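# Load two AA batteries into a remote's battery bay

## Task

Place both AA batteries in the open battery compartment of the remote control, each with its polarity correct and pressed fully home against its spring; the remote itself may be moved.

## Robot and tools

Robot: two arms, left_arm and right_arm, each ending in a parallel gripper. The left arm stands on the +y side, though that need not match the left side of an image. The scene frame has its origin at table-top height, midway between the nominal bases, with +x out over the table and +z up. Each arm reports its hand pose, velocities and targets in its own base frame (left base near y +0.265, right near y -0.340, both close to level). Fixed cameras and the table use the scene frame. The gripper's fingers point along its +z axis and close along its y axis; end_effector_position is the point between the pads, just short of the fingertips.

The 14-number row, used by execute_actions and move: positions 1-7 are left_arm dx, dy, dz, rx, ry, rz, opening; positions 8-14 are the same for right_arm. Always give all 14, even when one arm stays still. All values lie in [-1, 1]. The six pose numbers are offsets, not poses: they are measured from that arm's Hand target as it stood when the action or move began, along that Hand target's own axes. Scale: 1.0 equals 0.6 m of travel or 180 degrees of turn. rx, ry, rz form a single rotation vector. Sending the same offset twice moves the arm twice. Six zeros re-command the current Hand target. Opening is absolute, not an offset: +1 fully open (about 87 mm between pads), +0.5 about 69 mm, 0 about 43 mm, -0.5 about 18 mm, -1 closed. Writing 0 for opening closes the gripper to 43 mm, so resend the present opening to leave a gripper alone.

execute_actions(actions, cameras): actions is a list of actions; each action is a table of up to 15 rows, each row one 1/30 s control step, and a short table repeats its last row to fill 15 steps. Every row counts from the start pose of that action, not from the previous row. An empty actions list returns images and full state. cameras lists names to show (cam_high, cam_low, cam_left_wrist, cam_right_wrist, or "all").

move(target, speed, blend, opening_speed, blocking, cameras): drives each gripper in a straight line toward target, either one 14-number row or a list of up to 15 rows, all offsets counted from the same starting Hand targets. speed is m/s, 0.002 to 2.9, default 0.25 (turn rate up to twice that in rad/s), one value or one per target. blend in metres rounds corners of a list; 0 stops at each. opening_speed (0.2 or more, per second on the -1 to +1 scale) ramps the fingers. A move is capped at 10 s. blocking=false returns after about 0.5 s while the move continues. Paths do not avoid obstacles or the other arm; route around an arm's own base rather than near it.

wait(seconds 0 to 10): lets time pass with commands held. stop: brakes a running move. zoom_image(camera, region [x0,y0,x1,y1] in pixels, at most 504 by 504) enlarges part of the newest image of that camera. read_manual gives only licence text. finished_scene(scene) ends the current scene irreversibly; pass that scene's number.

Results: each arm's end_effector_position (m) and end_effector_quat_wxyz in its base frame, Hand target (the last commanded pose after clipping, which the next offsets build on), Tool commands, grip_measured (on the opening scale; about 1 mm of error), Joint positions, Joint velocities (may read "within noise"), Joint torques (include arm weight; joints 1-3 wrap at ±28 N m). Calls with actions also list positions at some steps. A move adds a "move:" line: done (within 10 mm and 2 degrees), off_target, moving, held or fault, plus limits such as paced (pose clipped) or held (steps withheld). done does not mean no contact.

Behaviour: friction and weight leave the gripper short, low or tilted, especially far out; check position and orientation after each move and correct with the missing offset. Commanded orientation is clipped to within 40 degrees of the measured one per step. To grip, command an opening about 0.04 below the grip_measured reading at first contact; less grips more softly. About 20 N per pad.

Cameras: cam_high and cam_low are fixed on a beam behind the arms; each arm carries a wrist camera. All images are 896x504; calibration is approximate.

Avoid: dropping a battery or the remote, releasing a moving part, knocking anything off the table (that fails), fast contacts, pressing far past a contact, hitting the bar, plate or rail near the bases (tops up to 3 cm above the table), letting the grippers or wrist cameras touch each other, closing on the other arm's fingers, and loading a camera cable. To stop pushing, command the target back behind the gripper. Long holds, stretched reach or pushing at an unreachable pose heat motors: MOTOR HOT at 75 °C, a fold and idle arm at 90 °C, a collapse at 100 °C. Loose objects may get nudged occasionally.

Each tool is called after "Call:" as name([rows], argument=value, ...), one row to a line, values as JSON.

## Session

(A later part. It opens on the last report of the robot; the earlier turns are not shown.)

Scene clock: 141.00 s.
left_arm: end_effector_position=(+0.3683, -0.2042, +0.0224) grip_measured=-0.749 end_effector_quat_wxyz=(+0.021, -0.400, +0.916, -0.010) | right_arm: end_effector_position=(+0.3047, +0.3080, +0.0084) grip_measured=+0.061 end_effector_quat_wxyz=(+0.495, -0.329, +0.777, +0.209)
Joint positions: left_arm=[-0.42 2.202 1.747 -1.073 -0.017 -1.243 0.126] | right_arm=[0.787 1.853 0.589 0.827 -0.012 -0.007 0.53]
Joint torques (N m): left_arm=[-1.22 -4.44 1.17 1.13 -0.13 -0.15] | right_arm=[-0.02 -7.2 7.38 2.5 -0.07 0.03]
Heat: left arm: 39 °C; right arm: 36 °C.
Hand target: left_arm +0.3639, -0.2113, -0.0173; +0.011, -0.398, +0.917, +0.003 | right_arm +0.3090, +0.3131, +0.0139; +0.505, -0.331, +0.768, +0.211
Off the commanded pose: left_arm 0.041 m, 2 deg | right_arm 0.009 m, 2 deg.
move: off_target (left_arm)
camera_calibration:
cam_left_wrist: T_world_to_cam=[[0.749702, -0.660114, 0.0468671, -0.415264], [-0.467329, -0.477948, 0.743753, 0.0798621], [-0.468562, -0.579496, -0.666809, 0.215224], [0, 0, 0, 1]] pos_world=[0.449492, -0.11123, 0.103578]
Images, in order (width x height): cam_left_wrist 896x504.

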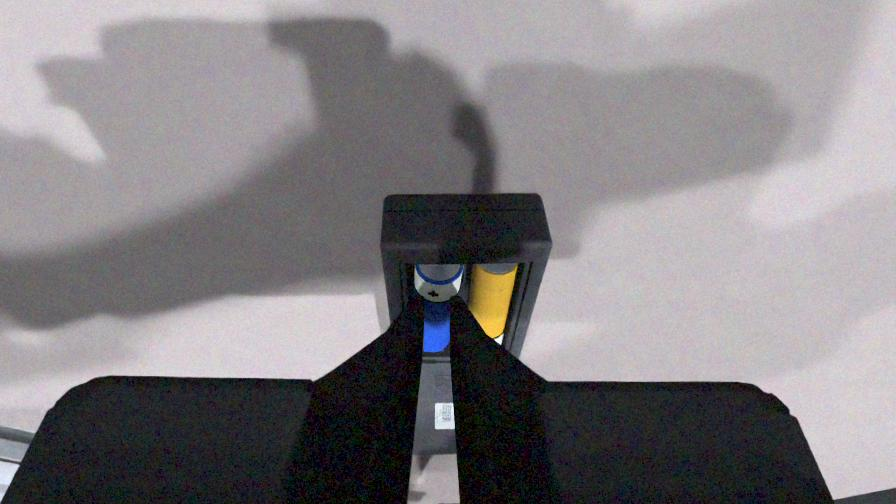

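Progress; continue.

Call:
move([
  [0.006,0,0.03,0,0,0,-0.75,0,0,0,0,0,0,0],
], speed=0.05, cameras=["cam_left_wrist"])

Call:
zoom_image(camera="cam_left_wrist", region=[350, 150, 580, 400])

Scene clock: 141.87 s.
left_arm: end_effector_position=(+0.3708, -0.2069, +0.0194) grip_measured=-0.748 end_effector_quat_wxyz=(+0.030, -0.400, +0.916, -0.025) | right_arm: end_effector_position=(+0.3056, +0.3071, +0.0084) grip_measured=+0.061 end_effector_quat_wxyz=(+0.496, -0.327, +0.778, +0.206)
Joint positions: left_arm=[-0.42 2.185 1.706 -1.015 -0.011 -1.245 0.126] | right_arm=[0.786 1.853 0.589 0.827 -0.005 -0.007 0.53]
Joint torques (N m): left_arm=[-1.68 -2.26 0.32 1.22 -0.19 -0.21] | right_arm=[0.02 -7.2 7.38 2.5 -0.13 0.02]
Heat: left arm: 39 °C; right arm: 36 °C.
Hand target: left_arm +0.3616, -0.2137, -0.0354; +0.011, -0.398, +0.917, +0.003 | right_arm +0.3090, +0.3131, +0.0139; +0.505, -0.331, +0.768, +0.211
Off the commanded pose: left_arm 0.056 m, 4 deg | right_arm 0.009 m, 2 deg.
move: off_target (left_arm)
camera_calibration:
cam_left_wrist: T_world_to_cam=[[0.747919, -0.658851, 0.0808254, -0.418545], [-0.488107, -0.463357, 0.739629, 0.0928509], [-0.449855, -0.592634, -0.668143, 0.203198], [0, 0, 0, 1]] pos_world=[0.449769, -0.112314, 0.100919]
Images, in order (width x height): cam_left_wrist 896x504.

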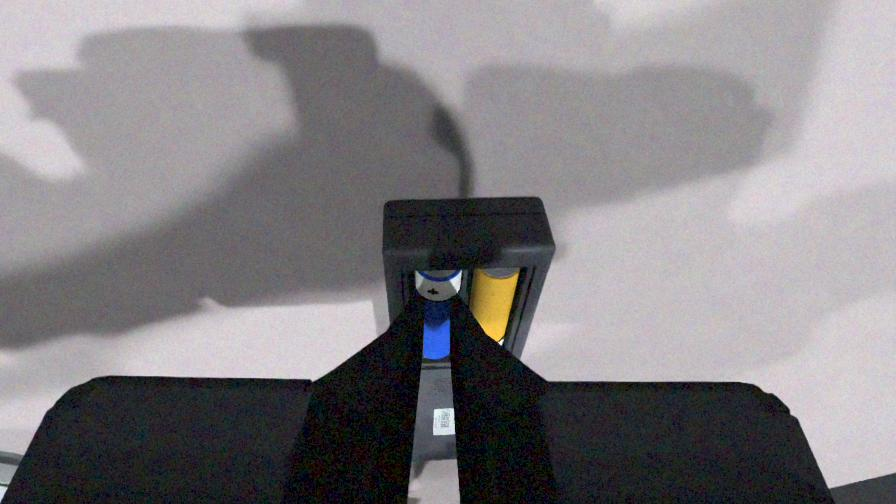

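Scaled by 2.016 from the camera's 896x504 image, which has a finer 1280x720 frame.

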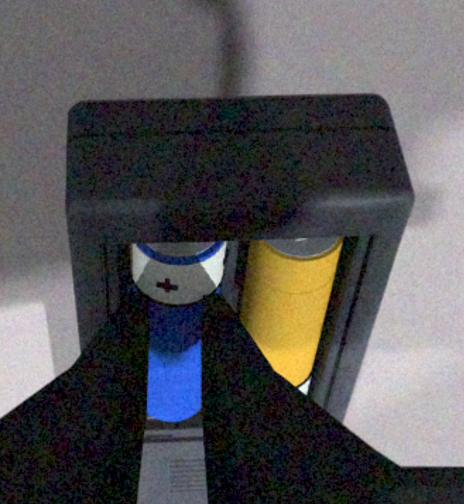

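Call:
move([
  [-0.016,0,-0.06,0,0,0,-0.75,0,0,0,0,0,0,0],
  [-0.016,0,-0.21,0,0,0,-0.75,0,0,0,0,0,0,0],
], speed=0.1, blend=0.005, cameras=["cam_left_wrist","cam_right_wrist"])

Call:
zoom_image(camera="cam_left_wrist", region=[350, 60, 550, 280])

Call:
zoom_image(camera="cam_right_wrist", region=[370, 0, 530, 90])

Scene clock: 144.00 s.
left_arm: end_effector_position=(+0.3616, -0.2038, +0.0818) grip_measured=-0.750 end_effector_quat_wxyz=(+0.000, -0.399, +0.917, +0.011) | right_arm: end_effector_position=(+0.3056, +0.3071, +0.0084) grip_measured=+0.061 end_effector_quat_wxyz=(+0.496, -0.327, +0.778, +0.206)
Joint positions: left_arm=[-0.424 2.215 2.004 -1.375 -0.015 -1.245 0.125] | right_arm=[0.786 1.853 0.589 0.827 -0.005 -0.007 0.53]
Joint torques (N m): left_arm=[-0.34 -9.43 9.66 0.04 -0.13 -0.06] | right_arm=[0.01 -7.21 7.38 2.5 -0.12 0.02]
Heat: left arm: 39 °C; right arm: 36 °C.
Hand target: left_arm +0.3660, -0.2085, +0.0908; +0.011, -0.398, +0.917, +0.003 | right_arm +0.3090, +0.3131, +0.0139; +0.505, -0.331, +0.768, +0.211
Off the commanded pose: left_arm 0.011 m, 2 deg | right_arm 0.009 m, 2 deg.
move: off_target (left_arm)
camera_calibration:
cam_left_wrist: T_world_to_cam=[[0.748495, -0.663086, -0.00850717, -0.408451], [-0.428048, -0.492902, 0.757511, 0.0144732], [-0.506488, -0.563351, -0.652767, 0.267785], [0, 0, 0, 1]] pos_world=[0.447548, -0.112847, 0.160363]
cam_right_wrist: T_world_to_cam=[[0.71296, -0.700984, 0.0175997, -0.00568845], [-0.674558, -0.692504, -0.255753, 0.442546], [0.191466, 0.170469, -0.966582, 0.0469499], [0, 0, 0, 1]] pos_world=[0.293589, 0.294474, 0.158663]
Images, in order (width x height): cam_left_wrist 896x504, cam_right_wrist 896x504.

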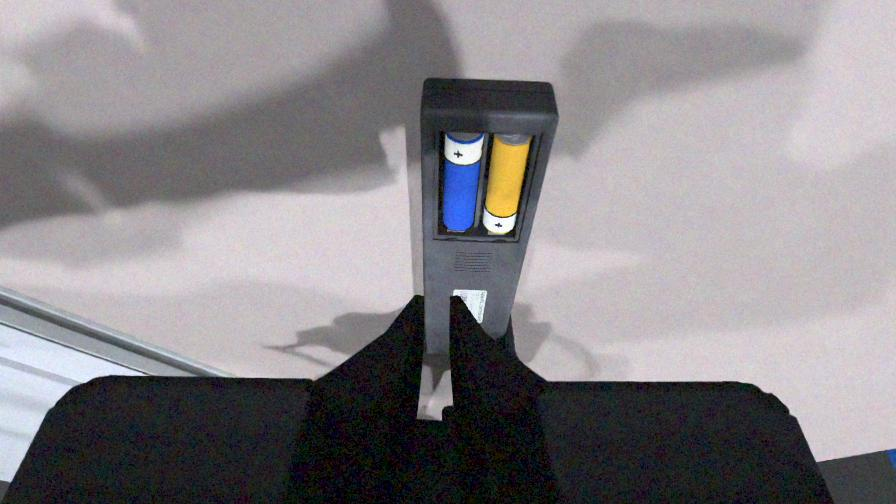

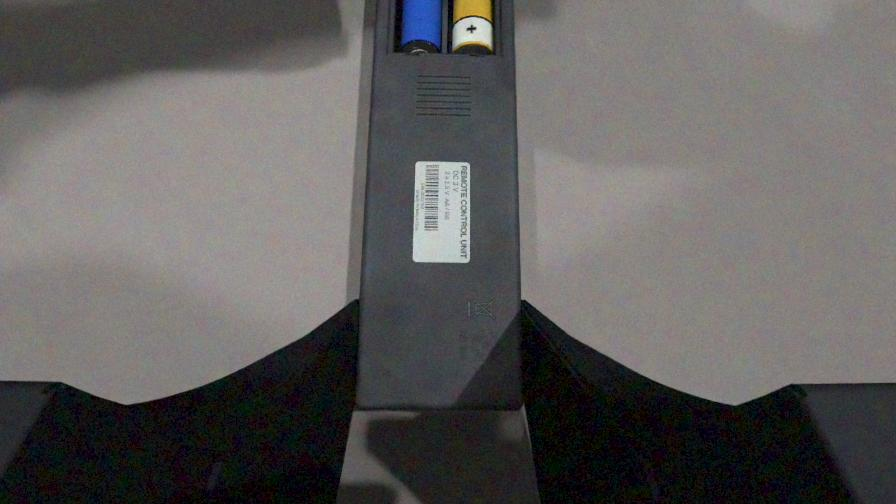

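Scaled by 2.291 from the camera's 896x504 image, which has a finer 1280x720 frame.

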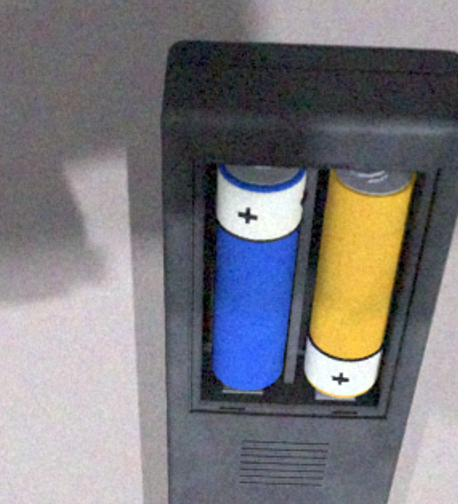

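Scaled by 3.150 from the camera's 896x504 image, which has a finer 1280x720 frame.

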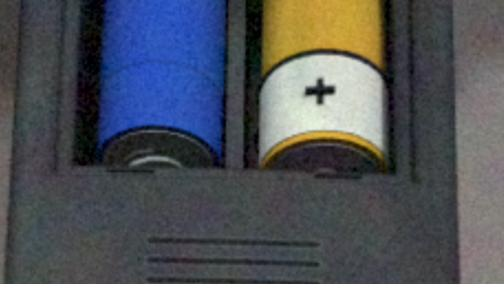

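Call:
move([
  [-0.0085,-0.0375,0,0,0,0,-0.75,0,0,0,0,0,0,0],
  [-0.0085,-0.0375,0.08,0,0,0,-0.75,0,0,0,0,0,0,0],
], speed=0.1, cameras=["cam_left_wrist"])

Scene clock: 146.40 s.
left_arm: end_effector_position=(+0.3867, -0.2177, +0.0488) grip_measured=-0.750 end_effector_quat_wxyz=(+0.009, -0.398, +0.917, +0.001) | right_arm: end_effector_position=(+0.3056, +0.3071, +0.0084) grip_measured=+0.061 end_effector_quat_wxyz=(+0.496, -0.327, +0.778, +0.206)
Joint positions: left_arm=[-0.43 2.324 2.057 -1.292 -0.015 -1.248 0.125] | right_arm=[0.786 1.853 0.589 0.827 -0.005 -0.007 0.53]
Joint torques (N m): left_arm=[-0.14 -9.43 5.3 0.37 -0.14 -0.06] | right_arm=[0.03 -7.2 7.36 2.5 -0.12 0.02]
Heat: left arm: 39 °C; right arm: 36 °C.
Hand target: left_arm +0.3868, -0.2195, +0.0430; +0.011, -0.398, +0.917, +0.003 | right_arm +0.3090, +0.3131, +0.0139; +0.505, -0.331, +0.768, +0.211
Off the commanded pose: left_arm 0.006 m, 0 deg | right_arm 0.009 m, 2 deg.
move: done
camera_calibration:
cam_left_wrist: T_world_to_cam=[[0.746831, -0.664794, 0.017105, -0.437755], [-0.447631, -0.483515, 0.752223, 0.0532113], [-0.491803, -0.56944, -0.658686, 0.244369], [0, 0, 0, 1]] pos_world=[0.470929, -0.126135, 0.128423]
Images, in order (width x height): cam_left_wrist 896x504.

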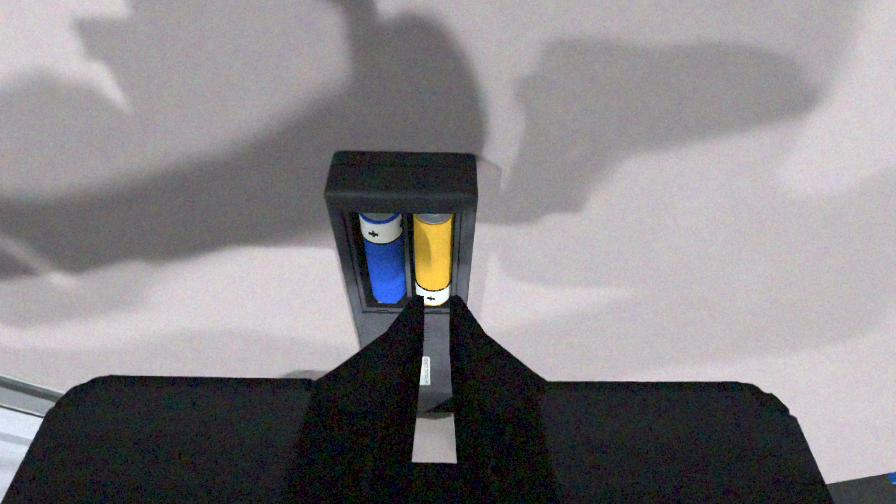

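Call:
move(target=[0,0,-0.12,0,0,0,-0.75,0,0,0,0,0,0,0], speed=0.15, cameras=["cam_left_wrist","cam_right_wrist"])

Scene clock: 147.97 s.
left_arm: end_effector_position=(+0.3842, -0.2166, +0.1135) grip_measured=-0.750 end_effector_quat_wxyz=(+0.009, -0.398, +0.917, +0.001) | right_arm: end_effector_position=(+0.3056, +0.3071, +0.0084) grip_measured=+0.061 end_effector_quat_wxyz=(+0.496, -0.327, +0.778, +0.206)
Joint positions: left_arm=[-0.43 2.353 2.366 -1.574 -0.015 -1.249 0.125] | right_arm=[0.786 1.853 0.589 0.827 -0.005 -0.007 0.53]
Joint torques (N m): left_arm=[-0.39 -8.94 8.84 0.07 -0.14 -0.08] | right_arm=[0.03 -7.2 7.36 2.51 -0.12 0.02]
Heat: left arm: 39 °C; right arm: 36 °C.
Hand target: left_arm +0.3855, -0.2206, +0.1150; +0.011, -0.398, +0.917, +0.003 | right_arm +0.3090, +0.3131, +0.0139; +0.505, -0.331, +0.768, +0.211
Off the commanded pose: left_arm 0.004 m, 0 deg | right_arm 0.009 m, 2 deg.
joint sent to its limit (left arm) — joint 4 (wrist pitch), lower limit. The joint targets still meet the commanded pose.
move: done
camera_calibration:
cam_left_wrist: T_world_to_cam=[[0.747909, -0.663617, 0.0156419, -0.436272], [-0.445792, -0.484678, 0.752567, 0.00292728], [-0.491835, -0.569825, -0.65833, 0.286337], [0, 0, 0, 1]] pos_world=[0.468428, -0.124937, 0.193125]
cam_right_wrist: T_world_to_cam=[[0.71296, -0.700984, 0.0175997, -0.00568845], [-0.674558, -0.692504, -0.255753, 0.442546], [0.191466, 0.170469, -0.966582, 0.0469499], [0, 0, 0, 1]] pos_world=[0.293589, 0.294474, 0.158663]
Images, in order (width x height): cam_left_wrist 896x504, cam_right_wrist 896x504.

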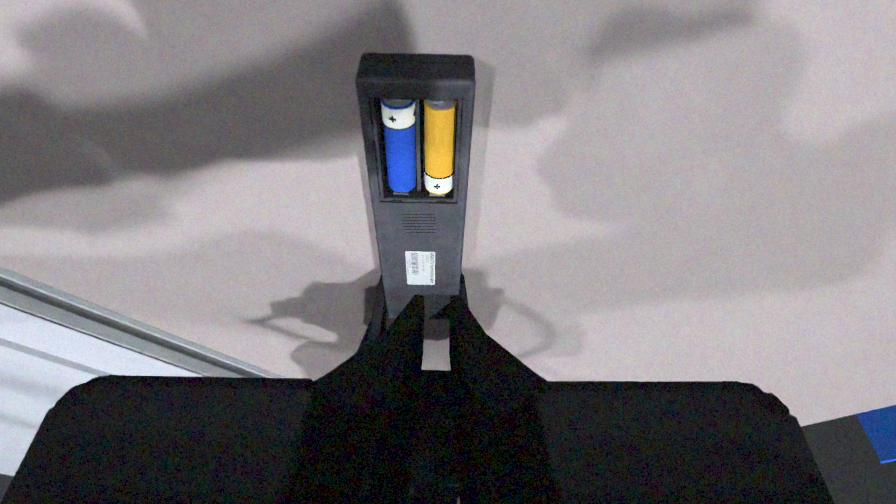

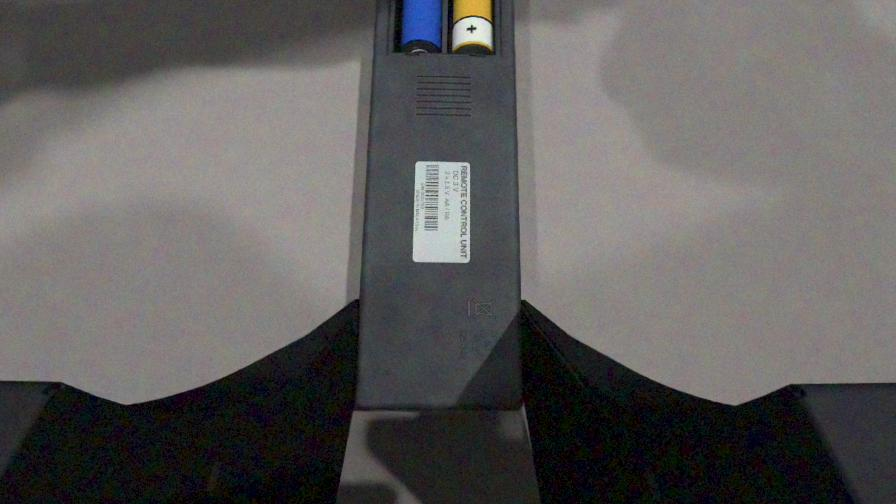

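Call:
zoom_image(camera="cam_left_wrist", region=[340, 40, 500, 220])

Call:
zoom_image(camera="cam_right_wrist", region=[370, 0, 530, 90])

Scaled by 2.800 from the camera's 896x504 image, which has a finer 1280x720 frame.

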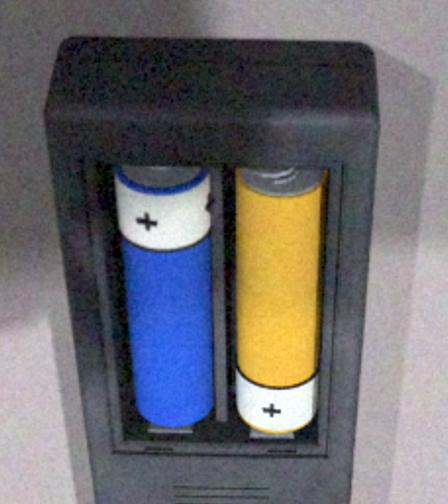

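Scaled by 3.150 from the camera's 896x504 image, which has a finer 1280x720 frame.

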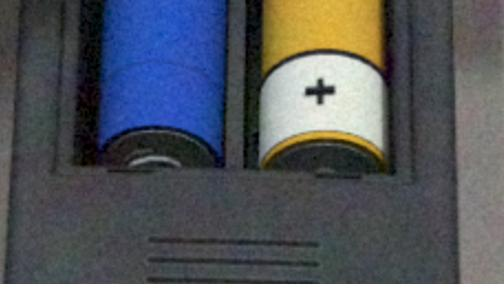

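Call:
move(target=[0,0,0,0,0,0,-0.75,0,0,0,0,0,0,1], opening_speed=0.7)

Call:
move(target=[0,0,0,0,0,0,-0.75,-0.05,0,-0.25,0,0,0,1], speed=0.15, cameras=["cam_high","cam_left_wrist","cam_right_wrist"])

Call:
zoom_image(camera="cam_left_wrist", region=[340, 40, 500, 220])

Scene clock: 149.93 s.
left_arm: end_effector_position=(+0.3842, -0.2166, +0.1135) grip_measured=-0.750 end_effector_quat_wxyz=(+0.008, -0.398, +0.917, +0.002) | right_arm: end_effector_position=(+0.3056, +0.3072, +0.0085) grip_measured=+0.963 end_effector_quat_wxyz=(+0.496, -0.327, +0.777, +0.206)
Joint positions: left_arm=[-0.43 2.353 2.366 -1.574 -0.015 -1.249 0.125] | right_arm=[0.786 1.853 0.589 0.827 -0.005 -0.007 0.982]
Joint torques (N m): left_arm=[-0.38 -8.96 8.85 0.07 -0.13 -0.08] | right_arm=[0.02 -7.21 7.38 2.5 -0.12 0.03]
Heat: left arm: 39 °C; right arm: 36 °C.
Hand target: left_arm +0.3855, -0.2206, +0.1150; +0.011, -0.398, +0.917, +0.003 | right_arm +0.3090, +0.3131, +0.0139; +0.505, -0.331, +0.768, +0.211
Off the commanded pose: left_arm 0.004 m, 0 deg | right_arm 0.009 m, 2 deg.
joint sent to its limit (left arm) — joint 4 (wrist pitch), lower limit. The joint targets still meet the commanded pose.
move: done

Scene clock: 151.90 s.
left_arm: end_effector_position=(+0.3842, -0.2166, +0.1135) grip_measured=-0.750 end_effector_quat_wxyz=(+0.008, -0.398, +0.917, +0.002) | right_arm: end_effector_position=(+0.2218, +0.2235, +0.0978) grip_measured=+0.963 end_effector_quat_wxyz=(+0.501, -0.327, +0.773, +0.208)
Joint positions: left_arm=[-0.43 2.353 2.366 -1.574 -0.015 -1.249 0.125] | right_arm=[0.786 0.965 0.35 0.192 -0.007 -0.009 0.982]
Joint torques (N m): left_arm=[-0.4 -8.98 8.83 0.08 -0.13 -0.08] | right_arm=[-0.91 -3.34 8.73 2.26 -0.19 0.01]
Heat: left arm: 40 °C; right arm: 36 °C.
Hand target: left_arm +0.3855, -0.2206, +0.1150; +0.011, -0.398, +0.917, +0.003 | right_arm +0.2217, +0.2230, +0.1014; +0.505, -0.331, +0.768, +0.211
Off the commanded pose: left_arm 0.004 m, 0 deg | right_arm 0.004 m, 1 deg.
joint sent to its limit (left arm) — joint 4 (wrist pitch), lower limit. The joint targets still meet the commanded pose.
move: done
camera_calibration:
cam_left_wrist: T_world_to_cam=[[0.74793, -0.663602, 0.0152805, -0.43607], [-0.445521, -0.484805, 0.752646, 0.00277279], [-0.492049, -0.569734, -0.658248, 0.286441], [0, 0, 0, 1]] pos_world=[0.468328, -0.124837, 0.193126]
cam_right_wrist: T_world_to_cam=[[0.71475, -0.699111, 0.0193944, -0.00722829], [-0.669725, -0.69217, -0.269017, 0.351063], [0.201496, 0.179291, -0.96294, 0.159058], [0, 0, 0, 1]] pos_world=[0.208232, 0.209424, 0.247745]
Images, in order (width x height): cam_high 896x504, cam_left_wrist 896x504, cam_right_wrist 896x504.

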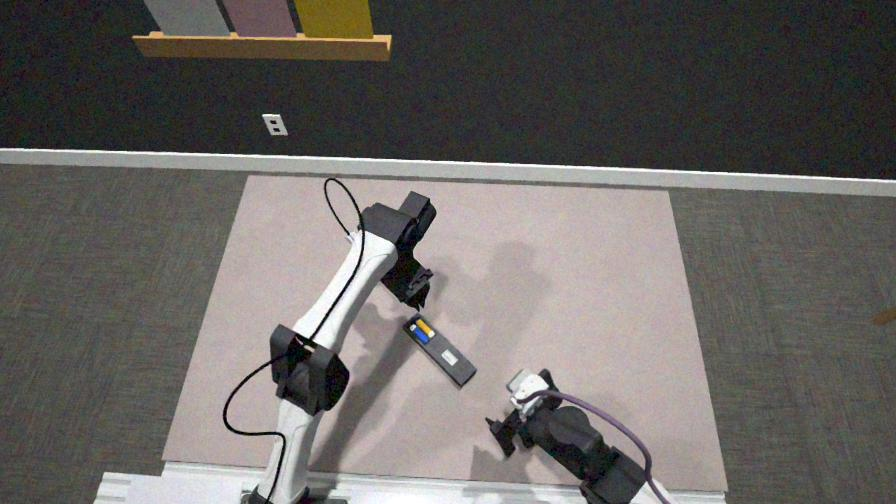

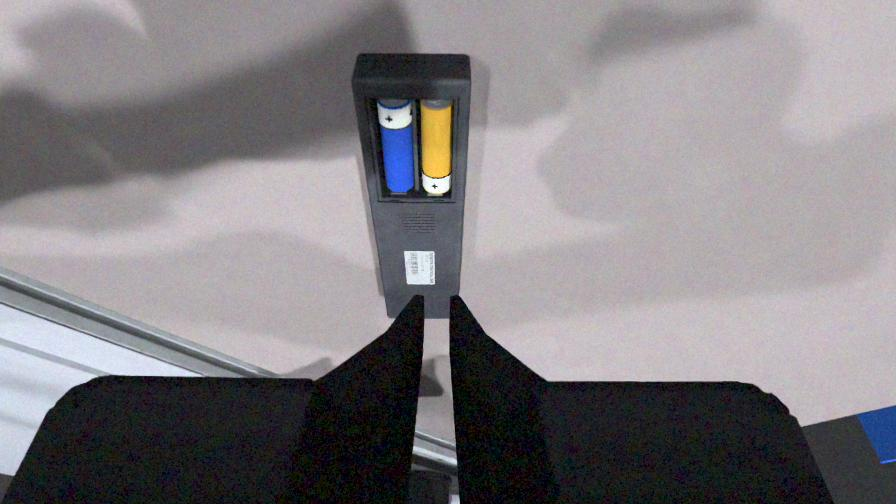

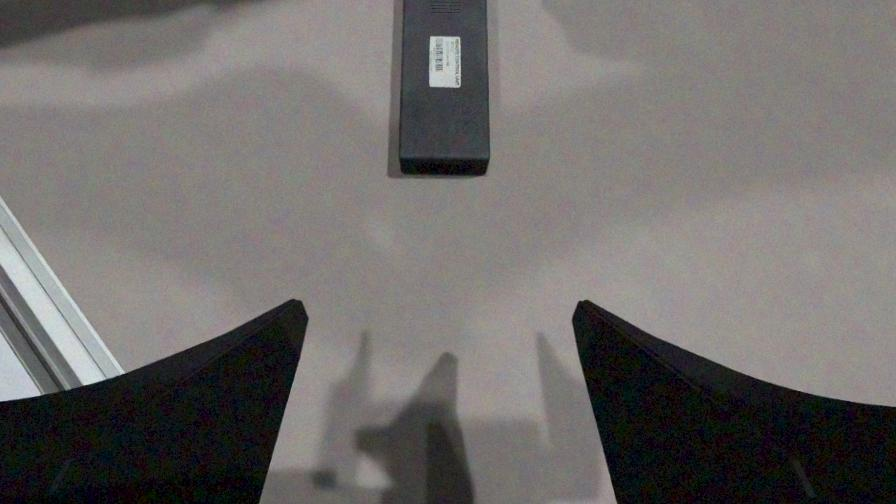

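Scaled by 2.800 from the camera's 896x504 image, which has a finer 1280x720 frame.

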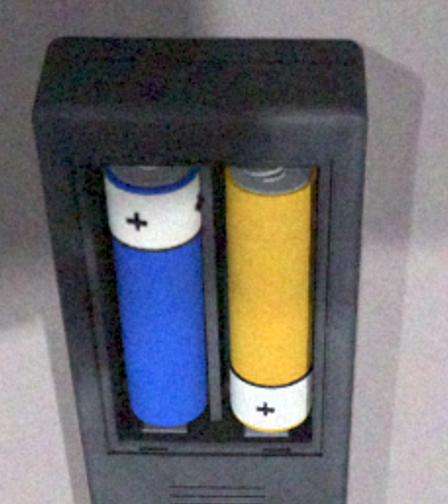

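Call:
finished_scene(scene=2)

The scene is finished: the task was done.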